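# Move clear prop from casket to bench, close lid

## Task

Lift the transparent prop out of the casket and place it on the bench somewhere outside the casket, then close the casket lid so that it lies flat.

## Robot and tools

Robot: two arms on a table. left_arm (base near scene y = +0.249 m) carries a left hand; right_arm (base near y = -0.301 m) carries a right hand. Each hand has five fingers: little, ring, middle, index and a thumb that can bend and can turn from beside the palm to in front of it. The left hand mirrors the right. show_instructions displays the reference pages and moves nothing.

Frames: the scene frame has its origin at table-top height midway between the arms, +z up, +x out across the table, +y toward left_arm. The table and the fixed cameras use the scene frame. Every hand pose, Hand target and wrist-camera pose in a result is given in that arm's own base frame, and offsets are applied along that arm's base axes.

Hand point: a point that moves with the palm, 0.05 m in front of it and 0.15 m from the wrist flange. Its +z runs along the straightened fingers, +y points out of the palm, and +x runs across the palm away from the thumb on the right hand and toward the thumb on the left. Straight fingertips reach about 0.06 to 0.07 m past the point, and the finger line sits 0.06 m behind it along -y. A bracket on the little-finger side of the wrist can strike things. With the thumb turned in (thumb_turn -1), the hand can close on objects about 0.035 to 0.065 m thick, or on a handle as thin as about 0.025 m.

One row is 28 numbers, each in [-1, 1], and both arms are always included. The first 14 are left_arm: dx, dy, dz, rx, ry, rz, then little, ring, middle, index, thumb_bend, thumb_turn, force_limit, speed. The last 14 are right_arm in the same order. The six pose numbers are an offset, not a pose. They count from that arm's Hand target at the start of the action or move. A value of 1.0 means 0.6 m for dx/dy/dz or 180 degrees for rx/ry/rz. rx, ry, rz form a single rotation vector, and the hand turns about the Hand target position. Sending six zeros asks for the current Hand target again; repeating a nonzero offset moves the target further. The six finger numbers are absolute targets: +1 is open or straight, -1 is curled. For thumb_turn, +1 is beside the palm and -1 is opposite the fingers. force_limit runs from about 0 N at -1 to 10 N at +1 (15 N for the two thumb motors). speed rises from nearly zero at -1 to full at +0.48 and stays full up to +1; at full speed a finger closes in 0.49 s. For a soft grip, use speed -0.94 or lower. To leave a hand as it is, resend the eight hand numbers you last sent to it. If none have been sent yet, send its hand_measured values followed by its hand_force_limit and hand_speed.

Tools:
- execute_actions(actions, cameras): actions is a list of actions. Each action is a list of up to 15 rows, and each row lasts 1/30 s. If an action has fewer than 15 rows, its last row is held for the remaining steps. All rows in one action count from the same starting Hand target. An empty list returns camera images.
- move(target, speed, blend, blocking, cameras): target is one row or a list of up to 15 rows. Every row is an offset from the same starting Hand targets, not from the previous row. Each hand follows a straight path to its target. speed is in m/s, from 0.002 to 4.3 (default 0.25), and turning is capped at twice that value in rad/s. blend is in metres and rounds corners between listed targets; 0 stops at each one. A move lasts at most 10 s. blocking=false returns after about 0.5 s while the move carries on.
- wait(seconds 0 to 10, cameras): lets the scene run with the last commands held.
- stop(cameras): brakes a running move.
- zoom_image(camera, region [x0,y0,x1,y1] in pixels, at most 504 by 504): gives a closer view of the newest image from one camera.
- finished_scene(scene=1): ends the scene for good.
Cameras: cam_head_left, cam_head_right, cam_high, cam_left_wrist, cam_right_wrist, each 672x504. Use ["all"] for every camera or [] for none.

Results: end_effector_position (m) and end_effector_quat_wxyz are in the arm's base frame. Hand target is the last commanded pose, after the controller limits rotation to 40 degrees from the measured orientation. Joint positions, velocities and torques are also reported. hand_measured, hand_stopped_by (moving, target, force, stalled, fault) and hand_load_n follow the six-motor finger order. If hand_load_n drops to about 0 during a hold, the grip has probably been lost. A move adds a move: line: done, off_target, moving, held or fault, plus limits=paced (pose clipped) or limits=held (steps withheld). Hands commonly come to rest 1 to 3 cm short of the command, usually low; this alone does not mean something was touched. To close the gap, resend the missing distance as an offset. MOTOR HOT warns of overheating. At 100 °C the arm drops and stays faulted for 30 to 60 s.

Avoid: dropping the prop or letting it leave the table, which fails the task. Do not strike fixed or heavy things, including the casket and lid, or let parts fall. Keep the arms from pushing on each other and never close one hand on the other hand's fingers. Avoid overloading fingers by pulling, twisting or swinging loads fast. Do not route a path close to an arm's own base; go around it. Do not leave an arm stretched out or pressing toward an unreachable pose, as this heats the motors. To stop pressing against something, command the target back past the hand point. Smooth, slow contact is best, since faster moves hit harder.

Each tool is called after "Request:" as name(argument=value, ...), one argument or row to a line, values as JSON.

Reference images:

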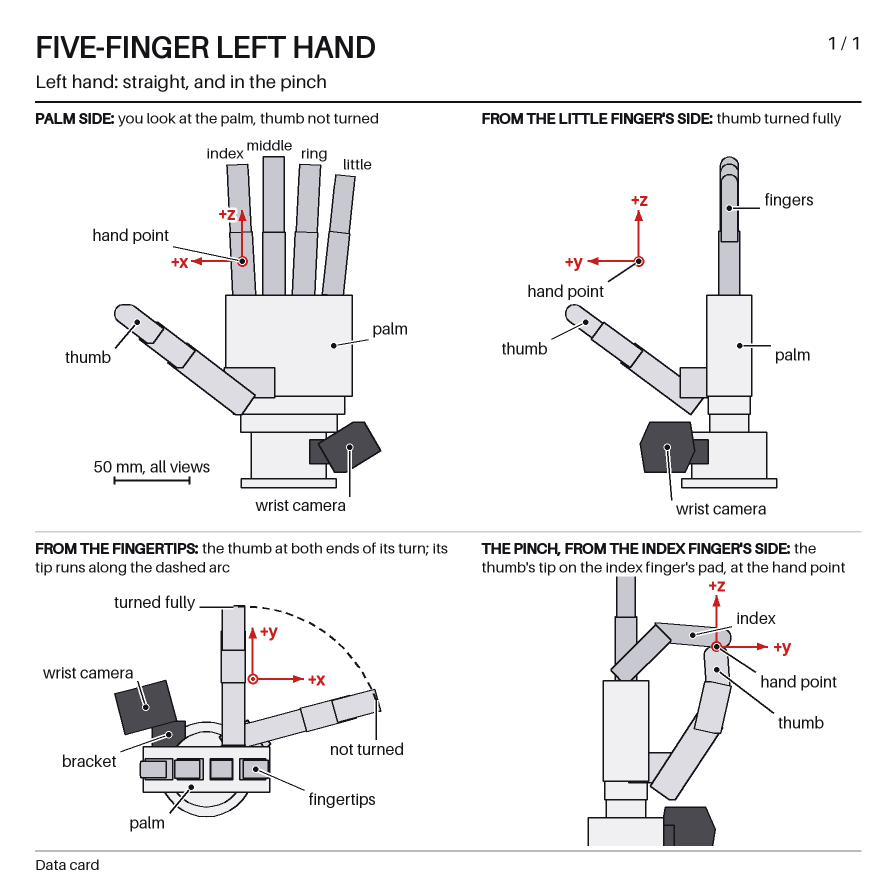

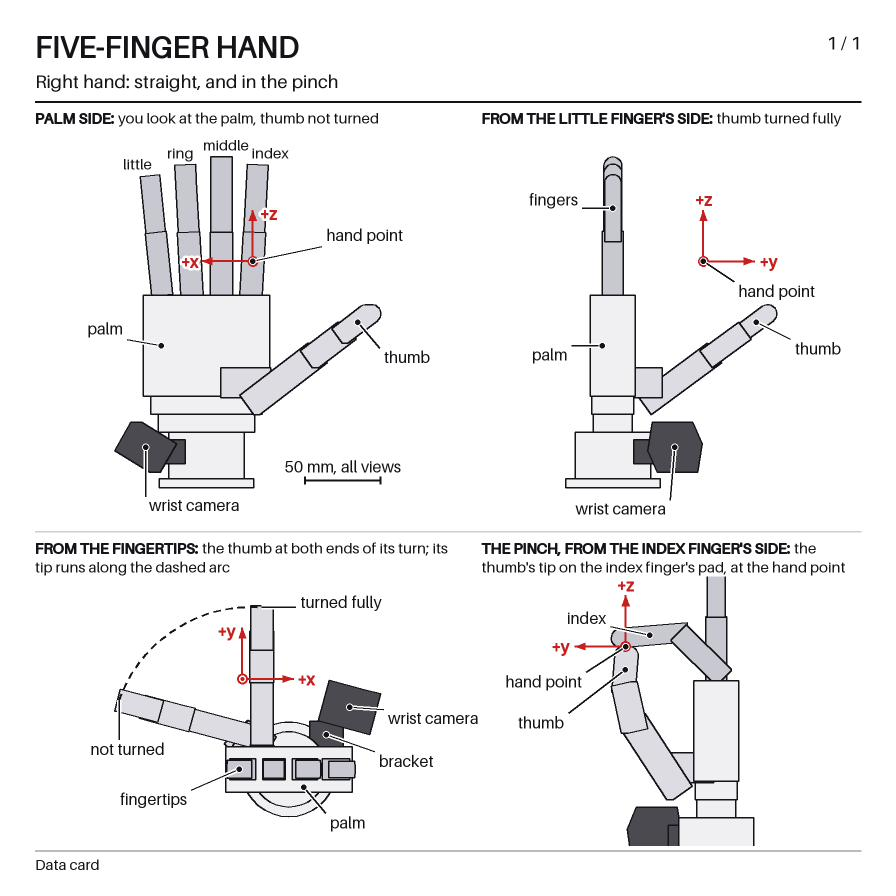

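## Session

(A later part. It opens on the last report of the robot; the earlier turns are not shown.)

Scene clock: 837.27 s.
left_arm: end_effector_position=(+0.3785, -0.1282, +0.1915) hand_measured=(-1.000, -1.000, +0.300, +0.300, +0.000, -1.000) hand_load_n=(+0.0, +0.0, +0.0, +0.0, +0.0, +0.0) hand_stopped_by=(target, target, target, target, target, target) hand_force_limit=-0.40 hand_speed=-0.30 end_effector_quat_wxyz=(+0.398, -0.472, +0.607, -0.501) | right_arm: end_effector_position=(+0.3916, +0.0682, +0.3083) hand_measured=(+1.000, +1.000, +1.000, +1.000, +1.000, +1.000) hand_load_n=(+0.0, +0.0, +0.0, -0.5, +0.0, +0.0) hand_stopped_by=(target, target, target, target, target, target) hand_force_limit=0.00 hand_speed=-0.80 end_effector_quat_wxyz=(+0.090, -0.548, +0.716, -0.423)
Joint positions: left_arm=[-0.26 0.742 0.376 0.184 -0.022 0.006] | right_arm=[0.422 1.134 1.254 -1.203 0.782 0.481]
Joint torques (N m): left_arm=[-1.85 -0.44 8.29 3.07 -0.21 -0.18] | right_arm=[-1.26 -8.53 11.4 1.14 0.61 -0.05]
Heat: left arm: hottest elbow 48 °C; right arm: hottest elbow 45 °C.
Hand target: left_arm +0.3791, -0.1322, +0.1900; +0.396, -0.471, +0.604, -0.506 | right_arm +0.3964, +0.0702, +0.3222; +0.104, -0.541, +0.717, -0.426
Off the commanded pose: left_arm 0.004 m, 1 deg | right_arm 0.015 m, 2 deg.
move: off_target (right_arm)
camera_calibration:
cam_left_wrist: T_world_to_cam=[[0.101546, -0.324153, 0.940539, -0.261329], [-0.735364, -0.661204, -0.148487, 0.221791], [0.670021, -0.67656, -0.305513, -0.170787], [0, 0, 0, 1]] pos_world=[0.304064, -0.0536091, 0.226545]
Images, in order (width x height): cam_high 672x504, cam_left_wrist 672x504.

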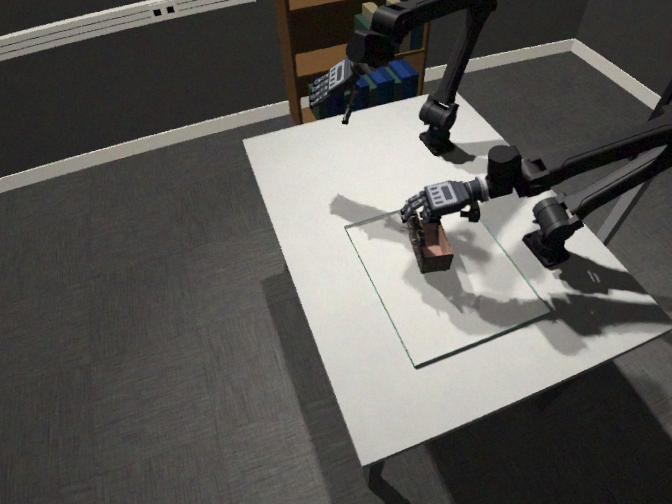

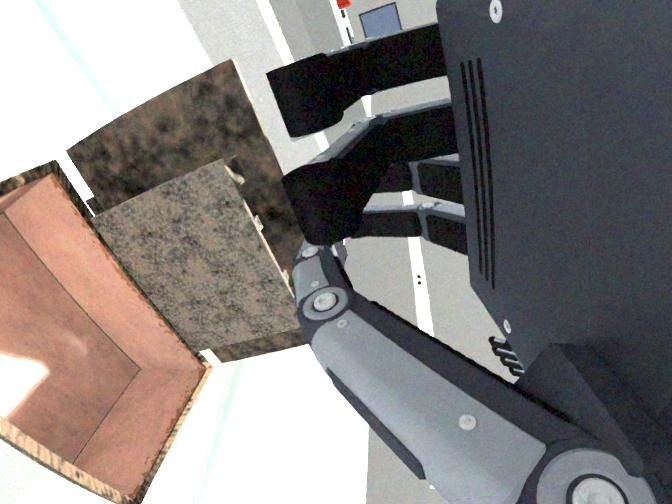

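Request:
move(
  target=[-0.004,0.0,-0.037,0,0,0,-1,-1,0.3,0.3,0,-1,-0.4,-0.3,0,0,0,0,0,0,1,1,1,1,1,1,0,-0.8],
  cameras=["cam_left_wrist","cam_high"],
  speed=0.05,
)

Request:
zoom_image(
  camera="cam_left_wrist",
  region=[200, 100, 440, 340],
)

Request:
zoom_image(
  camera="cam_high",
  region=[390, 170, 460, 260],
)

Scene clock: 842.83 s.
left_arm: end_effector_position=(+0.3767, -0.1282, +0.1696) hand_measured=(-1.000, -1.000, +0.300, +0.300, +0.000, -1.000) hand_load_n=(+0.0, +0.0, +0.0, +0.0, +0.0, +0.0) hand_stopped_by=(target, target, target, target, target, target) hand_force_limit=-0.40 hand_speed=-0.30 end_effector_quat_wxyz=(+0.398, -0.472, +0.606, -0.501) | right_arm: end_effector_position=(+0.3916, +0.0682, +0.3083) hand_measured=(+1.000, +1.000, +1.000, +1.000, +1.000, +1.000) hand_load_n=(+0.0, +0.0, +0.0, +0.0, +0.0, +0.0) hand_stopped_by=(target, target, target, target, target, target) hand_force_limit=0.00 hand_speed=-0.80 end_effector_quat_wxyz=(+0.090, -0.548, +0.716, -0.423)
Joint positions: left_arm=[-0.262 0.779 0.326 0.271 -0.025 0.006] | right_arm=[0.422 1.134 1.254 -1.203 0.782 0.481]
Joint torques (N m): left_arm=[-1.9 -0.73 7.9 2.93 -0.27 -0.22] | right_arm=[-0.97 -7.82 11.33 1.13 0.66 -0.03]
Heat: left arm: hottest elbow 47 °C; right arm: hottest elbow 45 °C.
Hand target: left_arm +0.3766, -0.1321, +0.1676; +0.396, -0.471, +0.604, -0.506 | right_arm +0.3964, +0.0702, +0.3222; +0.104, -0.541, +0.717, -0.426
Off the commanded pose: left_arm 0.004 m, 1 deg | right_arm 0.015 m, 2 deg.
move: off_target (right_arm)
camera_calibration:
cam_left_wrist: T_world_to_cam=[[0.101346, -0.324171, 0.940554, -0.24042], [-0.735029, -0.661508, -0.148795, 0.217007], [0.670419, -0.676254, -0.305316, -0.176447], [0, 0, 0, 1]] pos_world=[0.302165, -0.0537088, 0.204546]
Images, in order (width x height): cam_high 672x504, cam_left_wrist 672x504.

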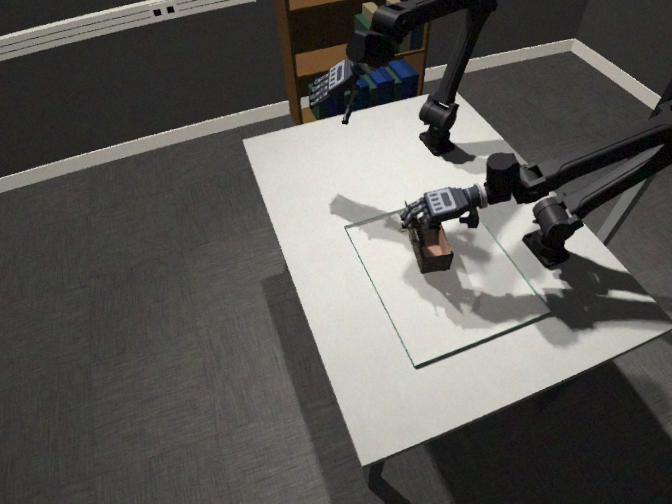

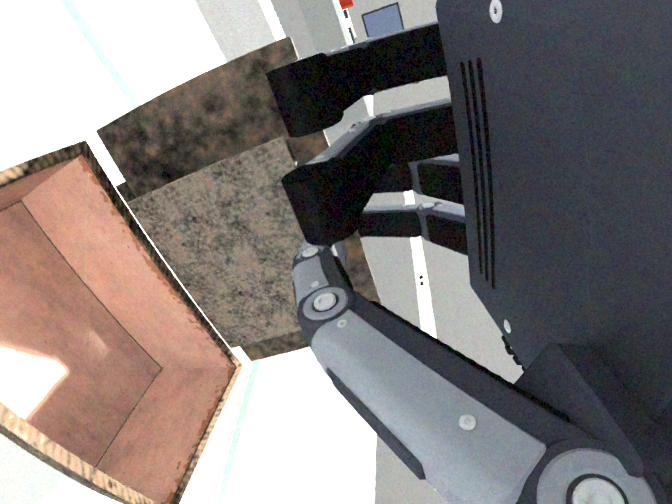

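Scaled by 2.100 from the camera's 672x504 image, which has a finer 960x720 frame.

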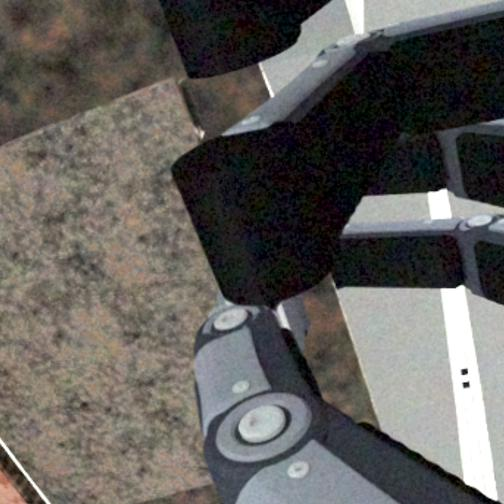

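Scaled by 5.600 from the camera's 672x504 image, which has a finer 960x720 frame.

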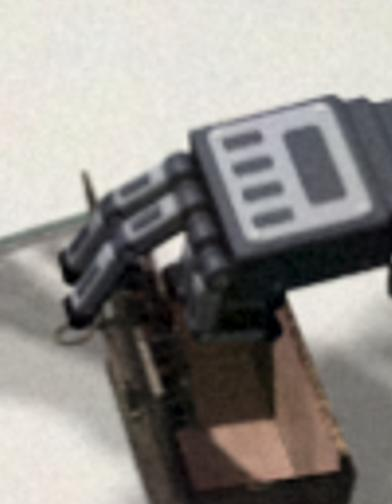

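Request:
move(
  target=[-0.032,0.0075,0.004,0,0,0,-1,-1,0.05,0.05,0,-1,-0.7,-0.9,0,0,0,0,0,0,1,1,1,1,1,1,0,-0.8],
  cameras=["cam_left_wrist","cam_high"],
  speed=0.03,
)

Request:
zoom_image(
  camera="cam_high",
  region=[390, 170, 460, 260],
)

Scene clock: 850.57 s.
left_arm: end_effector_position=(+0.3625, -0.1253, +0.1752) hand_measured=(-1.000, -1.000, +0.050, +0.050, +0.000, -1.000) hand_load_n=(+0.0, +0.0, +0.0, +0.0, +0.5, +0.0) hand_stopped_by=(target, target, target, target, target, target) hand_force_limit=-0.70 hand_speed=-0.90 end_effector_quat_wxyz=(+0.403, -0.468, +0.601, -0.507) | right_arm: end_effector_position=(+0.3916, +0.0682, +0.3083) hand_measured=(+1.000, +1.000, +1.000, +1.000, +1.000, +1.000) hand_load_n=(+0.0, +0.0, +0.0, +0.0, +0.0, +0.0) hand_stopped_by=(target, target, target, target, target, target) hand_force_limit=0.00 hand_speed=-0.80 end_effector_quat_wxyz=(+0.090, -0.548, +0.716, -0.423)
Joint positions: left_arm=[-0.267 0.694 0.3 0.232 -0.029 0.004] | right_arm=[0.422 1.134 1.254 -1.203 0.782 0.481]
Joint torques (N m): left_arm=[-1.26 -1.14 7.99 1.61 -0.19 -0.16] | right_arm=[-1.32 -8 11.36 1.16 0.64 -0.03]
Heat: left arm: hottest elbow 46 °C; right arm: hottest elbow 45 °C.
Hand target: left_arm +0.3574, -0.1277, +0.1701; +0.396, -0.471, +0.604, -0.506 | right_arm +0.3964, +0.0702, +0.3222; +0.104, -0.541, +0.717, -0.426
Off the commanded pose: left_arm 0.008 m, 1 deg | right_arm 0.015 m, 2 deg.
move: off_target (right_arm)
camera_calibration:
cam_left_wrist: T_world_to_cam=[[0.0830993, -0.318459, 0.944287, -0.236654], [-0.731953, -0.662537, -0.159026, 0.209861], [0.676268, -0.677959, -0.288154, -0.168578], [0, 0, 0, 1]] pos_world=[0.287278, -0.0506127, 0.208266]
Images, in order (width x height): cam_high 672x504, cam_left_wrist 672x504.

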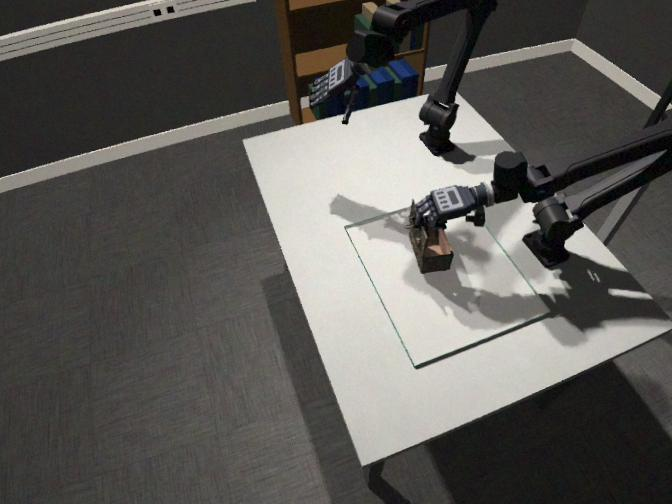

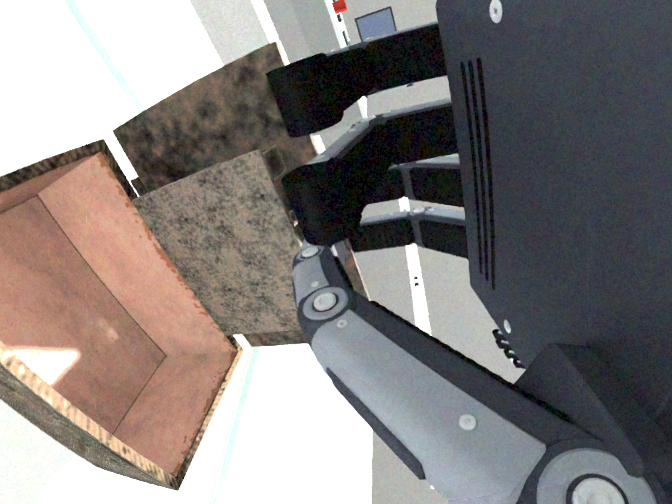

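Scaled by 5.600 from the camera's 672x504 image, which has a finer 960x720 frame.

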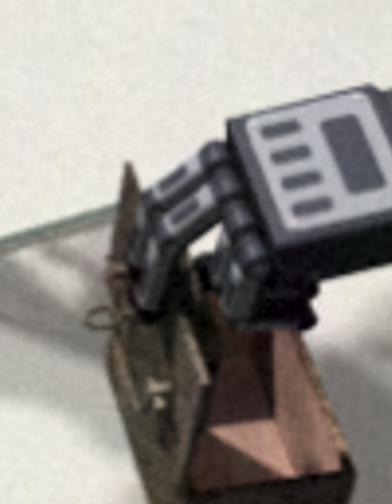

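Request:
move(
  target=[-0.038,0.009,0.0,0,0,0,-1,-1,0.05,0.05,0,-1,-0.7,-0.9,0,0,0,0,0,0,1,1,1,1,1,1,0,-0.8],
  cameras=["cam_left_wrist","cam_high"],
  speed=0.03,
)

Request:
zoom_image(
  camera="cam_high",
  region=[390, 170, 460, 260],
)

Scene clock: 859.27 s.
left_arm: end_effector_position=(+0.3391, -0.1200, +0.1748) hand_measured=(-1.000, -1.000, +0.050, +0.050, +0.000, -1.000) hand_load_n=(+0.0, +0.0, +0.0, +0.0, +0.0, +0.0) hand_stopped_by=(target, target, target, target, target, target) hand_force_limit=-0.70 hand_speed=-0.90 end_effector_quat_wxyz=(+0.403, -0.468, +0.601, -0.507) | right_arm: end_effector_position=(+0.3916, +0.0682, +0.3083) hand_measured=(+1.000, +1.000, +1.000, +1.000, +1.000, +1.000) hand_load_n=(+0.0, +0.0, +0.0, -0.5, +0.0, -0.5) hand_stopped_by=(target, target, target, target, target, target) hand_force_limit=0.00 hand_speed=-0.80 end_effector_quat_wxyz=(+0.090, -0.548, +0.716, -0.423)
Joint positions: left_arm=[-0.272 0.563 0.266 0.134 -0.034 0.004] | right_arm=[0.422 1.134 1.254 -1.203 0.782 0.481]
Joint torques (N m): left_arm=[-2.2 0.15 8.34 1.54 -0.25 -0.21] | right_arm=[-1.03 -8.12 11.3 1.03 0.66 -0.06]
Heat: left arm: hottest elbow 45 °C; right arm: hottest elbow 45 °C.
Hand target: left_arm +0.3346, -0.1224, +0.1702; +0.396, -0.471, +0.604, -0.506 | right_arm +0.3964, +0.0702, +0.3222; +0.104, -0.541, +0.717, -0.426
Off the commanded pose: left_arm 0.007 m, 1 deg | right_arm 0.015 m, 2 deg.
move: off_target (right_arm)
camera_calibration:
cam_left_wrist: T_world_to_cam=[[0.0842701, -0.319282, 0.943905, -0.233105], [-0.732393, -0.662155, -0.158592, 0.196328], [0.675647, -0.677945, -0.28964, -0.148811], [0, 0, 0, 1]] pos_world=[0.263977, -0.0453123, 0.208064]
Images, in order (width x height): cam_high 672x504, cam_left_wrist 672x504.

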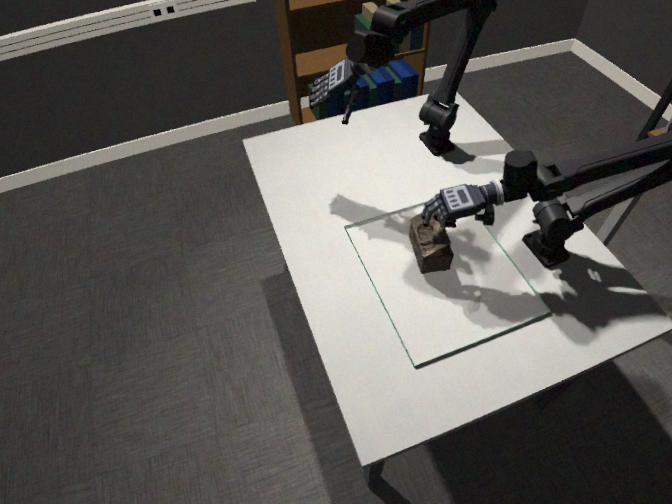

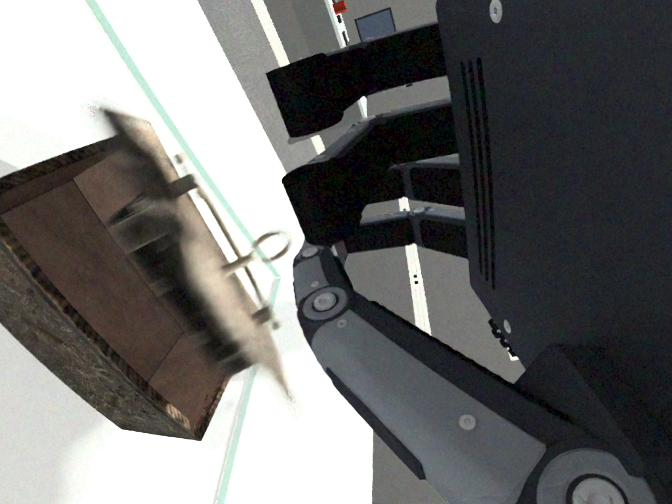

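Scaled by 5.600 from the camera's 672x504 image, which has a finer 960x720 frame.

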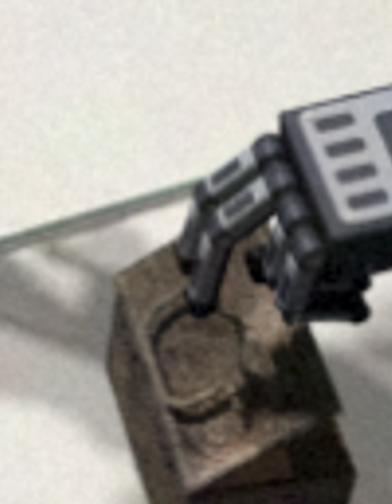

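Request:
wait(
  seconds=0.5,
  cameras=["all"],
)

Request:
zoom_image(
  camera="cam_high",
  region=[390, 190, 500, 320],
)

Request:
zoom_image(
  camera="cam_left_wrist",
  region=[0, 100, 340, 440],
)

Scene clock: 862.33 s.
left_arm: end_effector_position=(+0.3390, -0.1200, +0.1747) hand_measured=(-1.000, -1.000, +0.050, +0.050, +0.000, -1.000) hand_load_n=(+0.0, +0.0, +0.0, +0.0, +0.0, +0.0) hand_stopped_by=(target, target, target, target, target, target) hand_force_limit=-0.70 hand_speed=-0.90 end_effector_quat_wxyz=(+0.402, -0.469, +0.602, -0.507) | right_arm: end_effector_position=(+0.3916, +0.0682, +0.3083) hand_measured=(+1.000, +1.000, +1.000, +1.000, +1.000, +1.000) hand_load_n=(+0.0, +0.0, +0.0, +0.0, +0.0, +0.0) hand_stopped_by=(target, target, target, target, target, target) hand_force_limit=0.00 hand_speed=-0.80 end_effector_quat_wxyz=(+0.090, -0.548, +0.716, -0.423)
Joint positions: left_arm=[-0.272 0.563 0.266 0.133 -0.034 0.004] | right_arm=[0.422 1.134 1.254 -1.203 0.782 0.481]
Joint torques (N m): left_arm=[-1.67 -0.32 8.43 1.47 -0.24 -0.17] | right_arm=[-1.55 -9 11.36 1.16 0.6 -0.07]
Heat: left arm: hottest elbow 45 °C; right arm: hottest elbow 45 °C.
Hand target: left_arm +0.3346, -0.1224, +0.1702; +0.396, -0.471, +0.604, -0.506 | right_arm +0.3964, +0.0702, +0.3222; +0.104, -0.541, +0.717, -0.426
Off the commanded pose: left_arm 0.007 m, 1 deg | right_arm 0.015 m, 2 deg.
wait: 0.50 s; at rest from the start
camera_calibration:
cam_left_wrist: T_world_to_cam=[[0.0845794, -0.319373, 0.943847, -0.233044], [-0.732463, -0.662122, -0.158407, 0.196287], [0.675533, -0.677935, -0.289931, -0.148613], [0, 0, 0, 1]] pos_world=[0.263876, -0.0452123, 0.207964]

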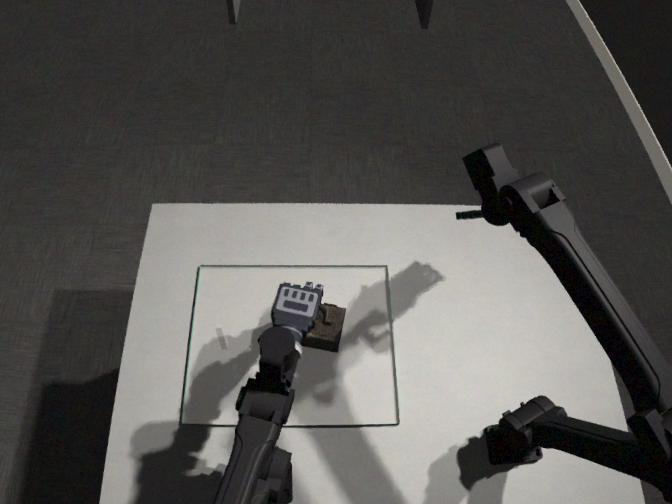

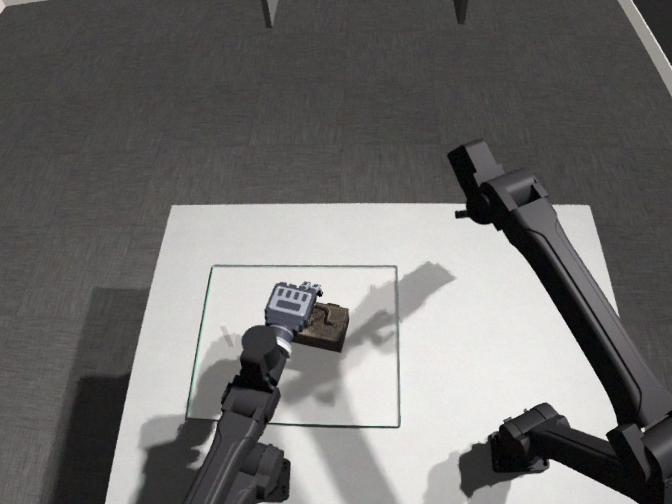

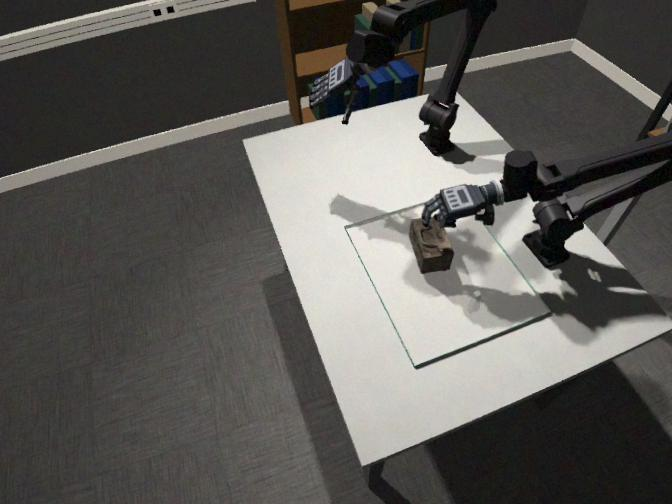

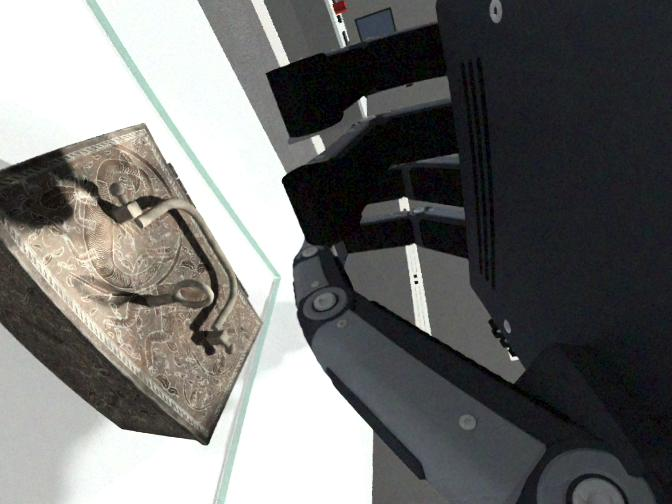

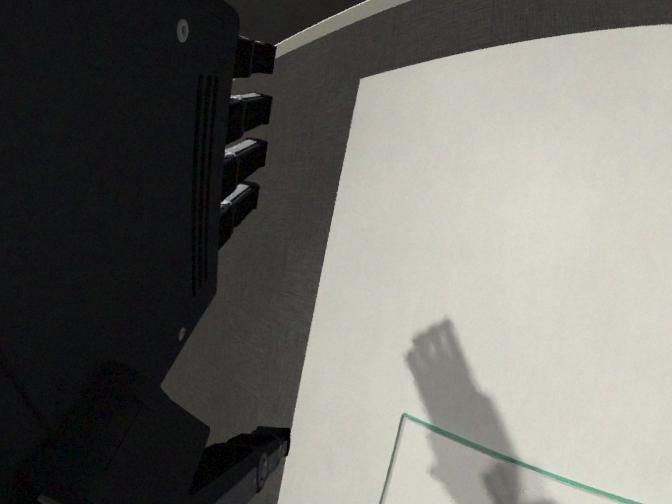

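Scaled by 3.877 from the camera's 672x504 image, which has a finer 960x720 frame.

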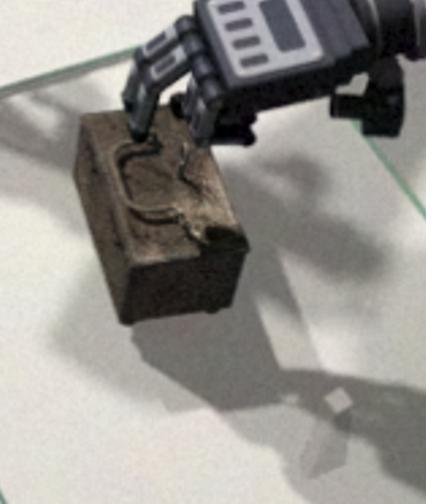

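Scaled by 1.482 from the camera's 672x504 image, which has a finer 960x720 frame.

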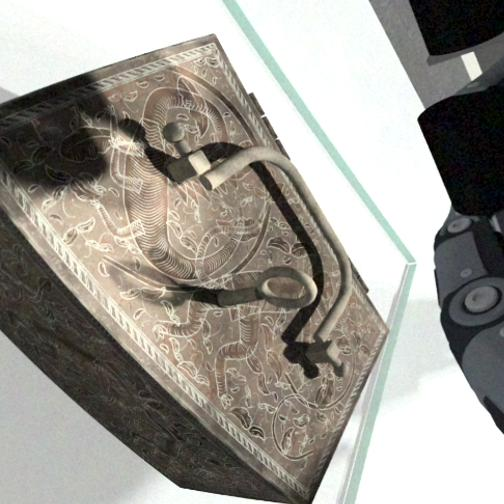

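Request:
move(
  target=[-0.05,0.1,0.15,0,0,0,-1,-1,0.05,0.05,0,-1,-0.7,-0.9,0,0,0,0,0,0,1,1,1,1,1,1,0,-0.8],
  cameras=["cam_left_wrist","cam_high","cam_head_right","cam_head_left"],
  speed=0.15,
)

Request:
zoom_image(
  camera="cam_high",
  region=[390, 190, 500, 320],
)

Request:
zoom_image(
  camera="cam_head_right",
  region=[210, 280, 360, 370],
)

Request:
zoom_image(
  camera="cam_left_wrist",
  region=[0, 100, 340, 440],
)

Scene clock: 869.37 s.
left_arm: end_effector_position=(+0.3010, -0.0660, +0.2206) hand_measured=(-1.000, -1.000, +0.050, +0.050, +0.000, -1.000) hand_load_n=(+0.0, +0.0, +0.0, +0.0, +0.0, +0.0) hand_stopped_by=(target, target, target, target, target, target) hand_force_limit=-0.70 hand_speed=-0.90 end_effector_quat_wxyz=(+0.374, -0.487, +0.614, -0.495) | right_arm: end_effector_position=(+0.3916, +0.0682, +0.3083) hand_measured=(+1.000, +1.000, +1.000, +1.000, +1.000, +1.000) hand_load_n=(+0.0, +0.0, +0.0, +0.0, +0.0, +0.0) hand_stopped_by=(target, target, target, target, target, target) hand_force_limit=0.00 hand_speed=-0.80 end_effector_quat_wxyz=(+0.090, -0.548, +0.716, -0.423)
Joint positions: left_arm=[0.07 0.335 0.393 -0.302 0.315 0.053] | right_arm=[0.422 1.134 1.254 -1.203 0.782 0.481]
Joint torques (N m): left_arm=[0.32 1.44 13.61 1.5 0.12 -0.04] | right_arm=[-1.38 -8.64 11.3 1.17 0.66 -0.04]
Heat: left arm: hottest elbow 46 °C; right arm: hottest elbow 45 °C.
Hand target: left_arm +0.3046, -0.0623, +0.2602; +0.396, -0.471, +0.604, -0.506 | right_arm +0.3964, +0.0702, +0.3222; +0.104, -0.541, +0.717, -0.426
Off the commanded pose: left_arm 0.040 m, 4 deg | right_arm 0.015 m, 2 deg.
move: off_target (left_arm, right_arm)
camera_calibration:
cam_left_wrist: T_world_to_cam=[[0.151987, -0.305879, 0.939861, -0.274436], [-0.748221, -0.656928, -0.0928011, 0.202084], [0.645806, -0.689119, -0.328709, -0.0563573], [0, 0, 0, 1]] pos_world=[0.22931, 0.00997355, 0.25816]
Images, in order (width x height): cam_head_left 672x504, cam_head_right 672x504, cam_high 672x504, cam_left_wrist 672x504.

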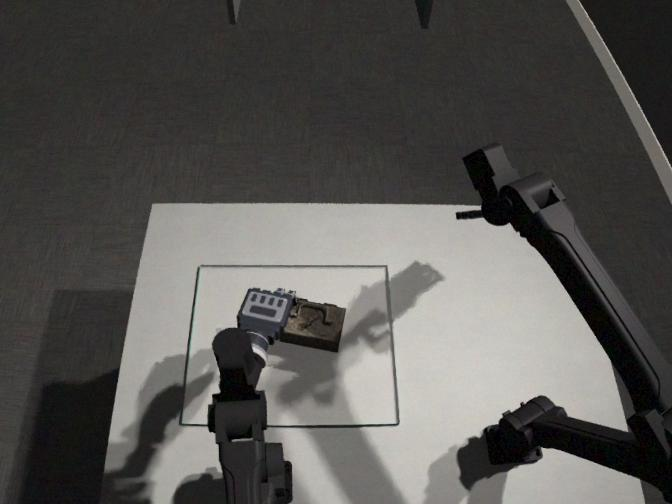

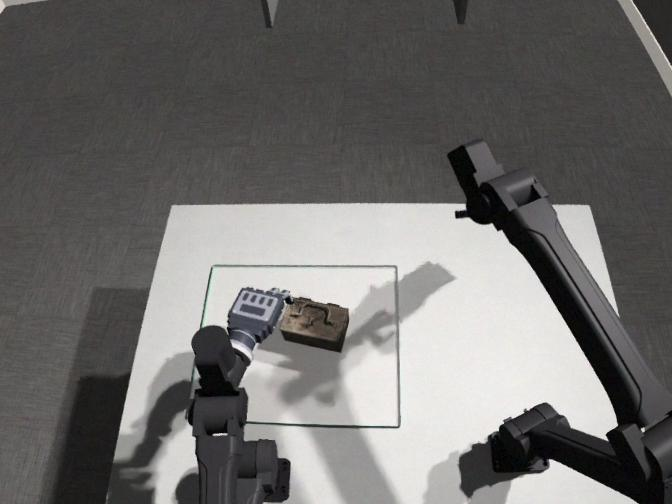

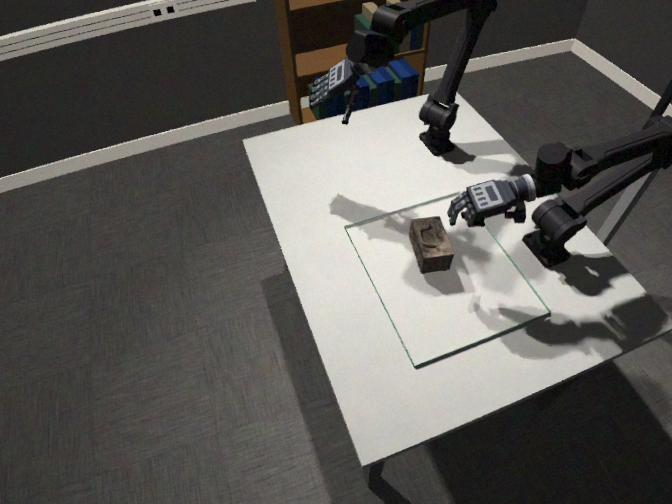

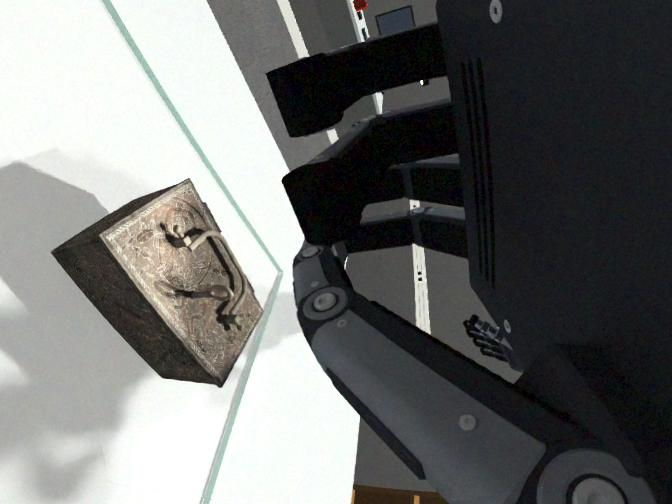

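Scaled by 3.877 from the camera's 672x504 image, which has a finer 960x720 frame.

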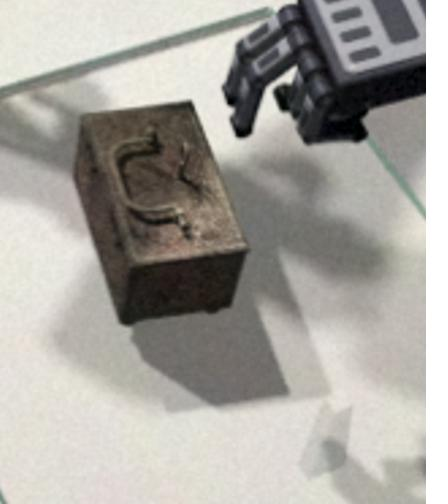

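Scaled by 3.360 from the camera's 672x504 image, which has a finer 960x720 frame.

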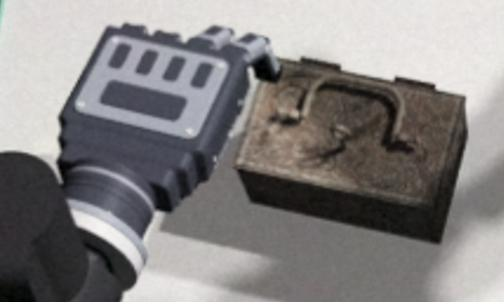

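Scaled by 1.482 from the camera's 672x504 image, which has a finer 960x720 frame.

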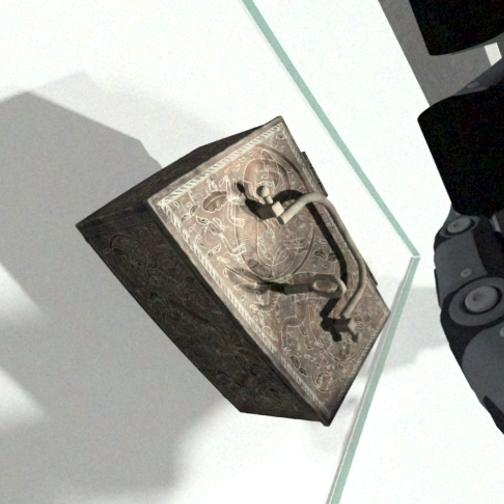

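Lid is flat, prop stands on the bench outside the casket, and the robot is clear.

Request:
finished_scene(
)

The scene is finished: the task was done.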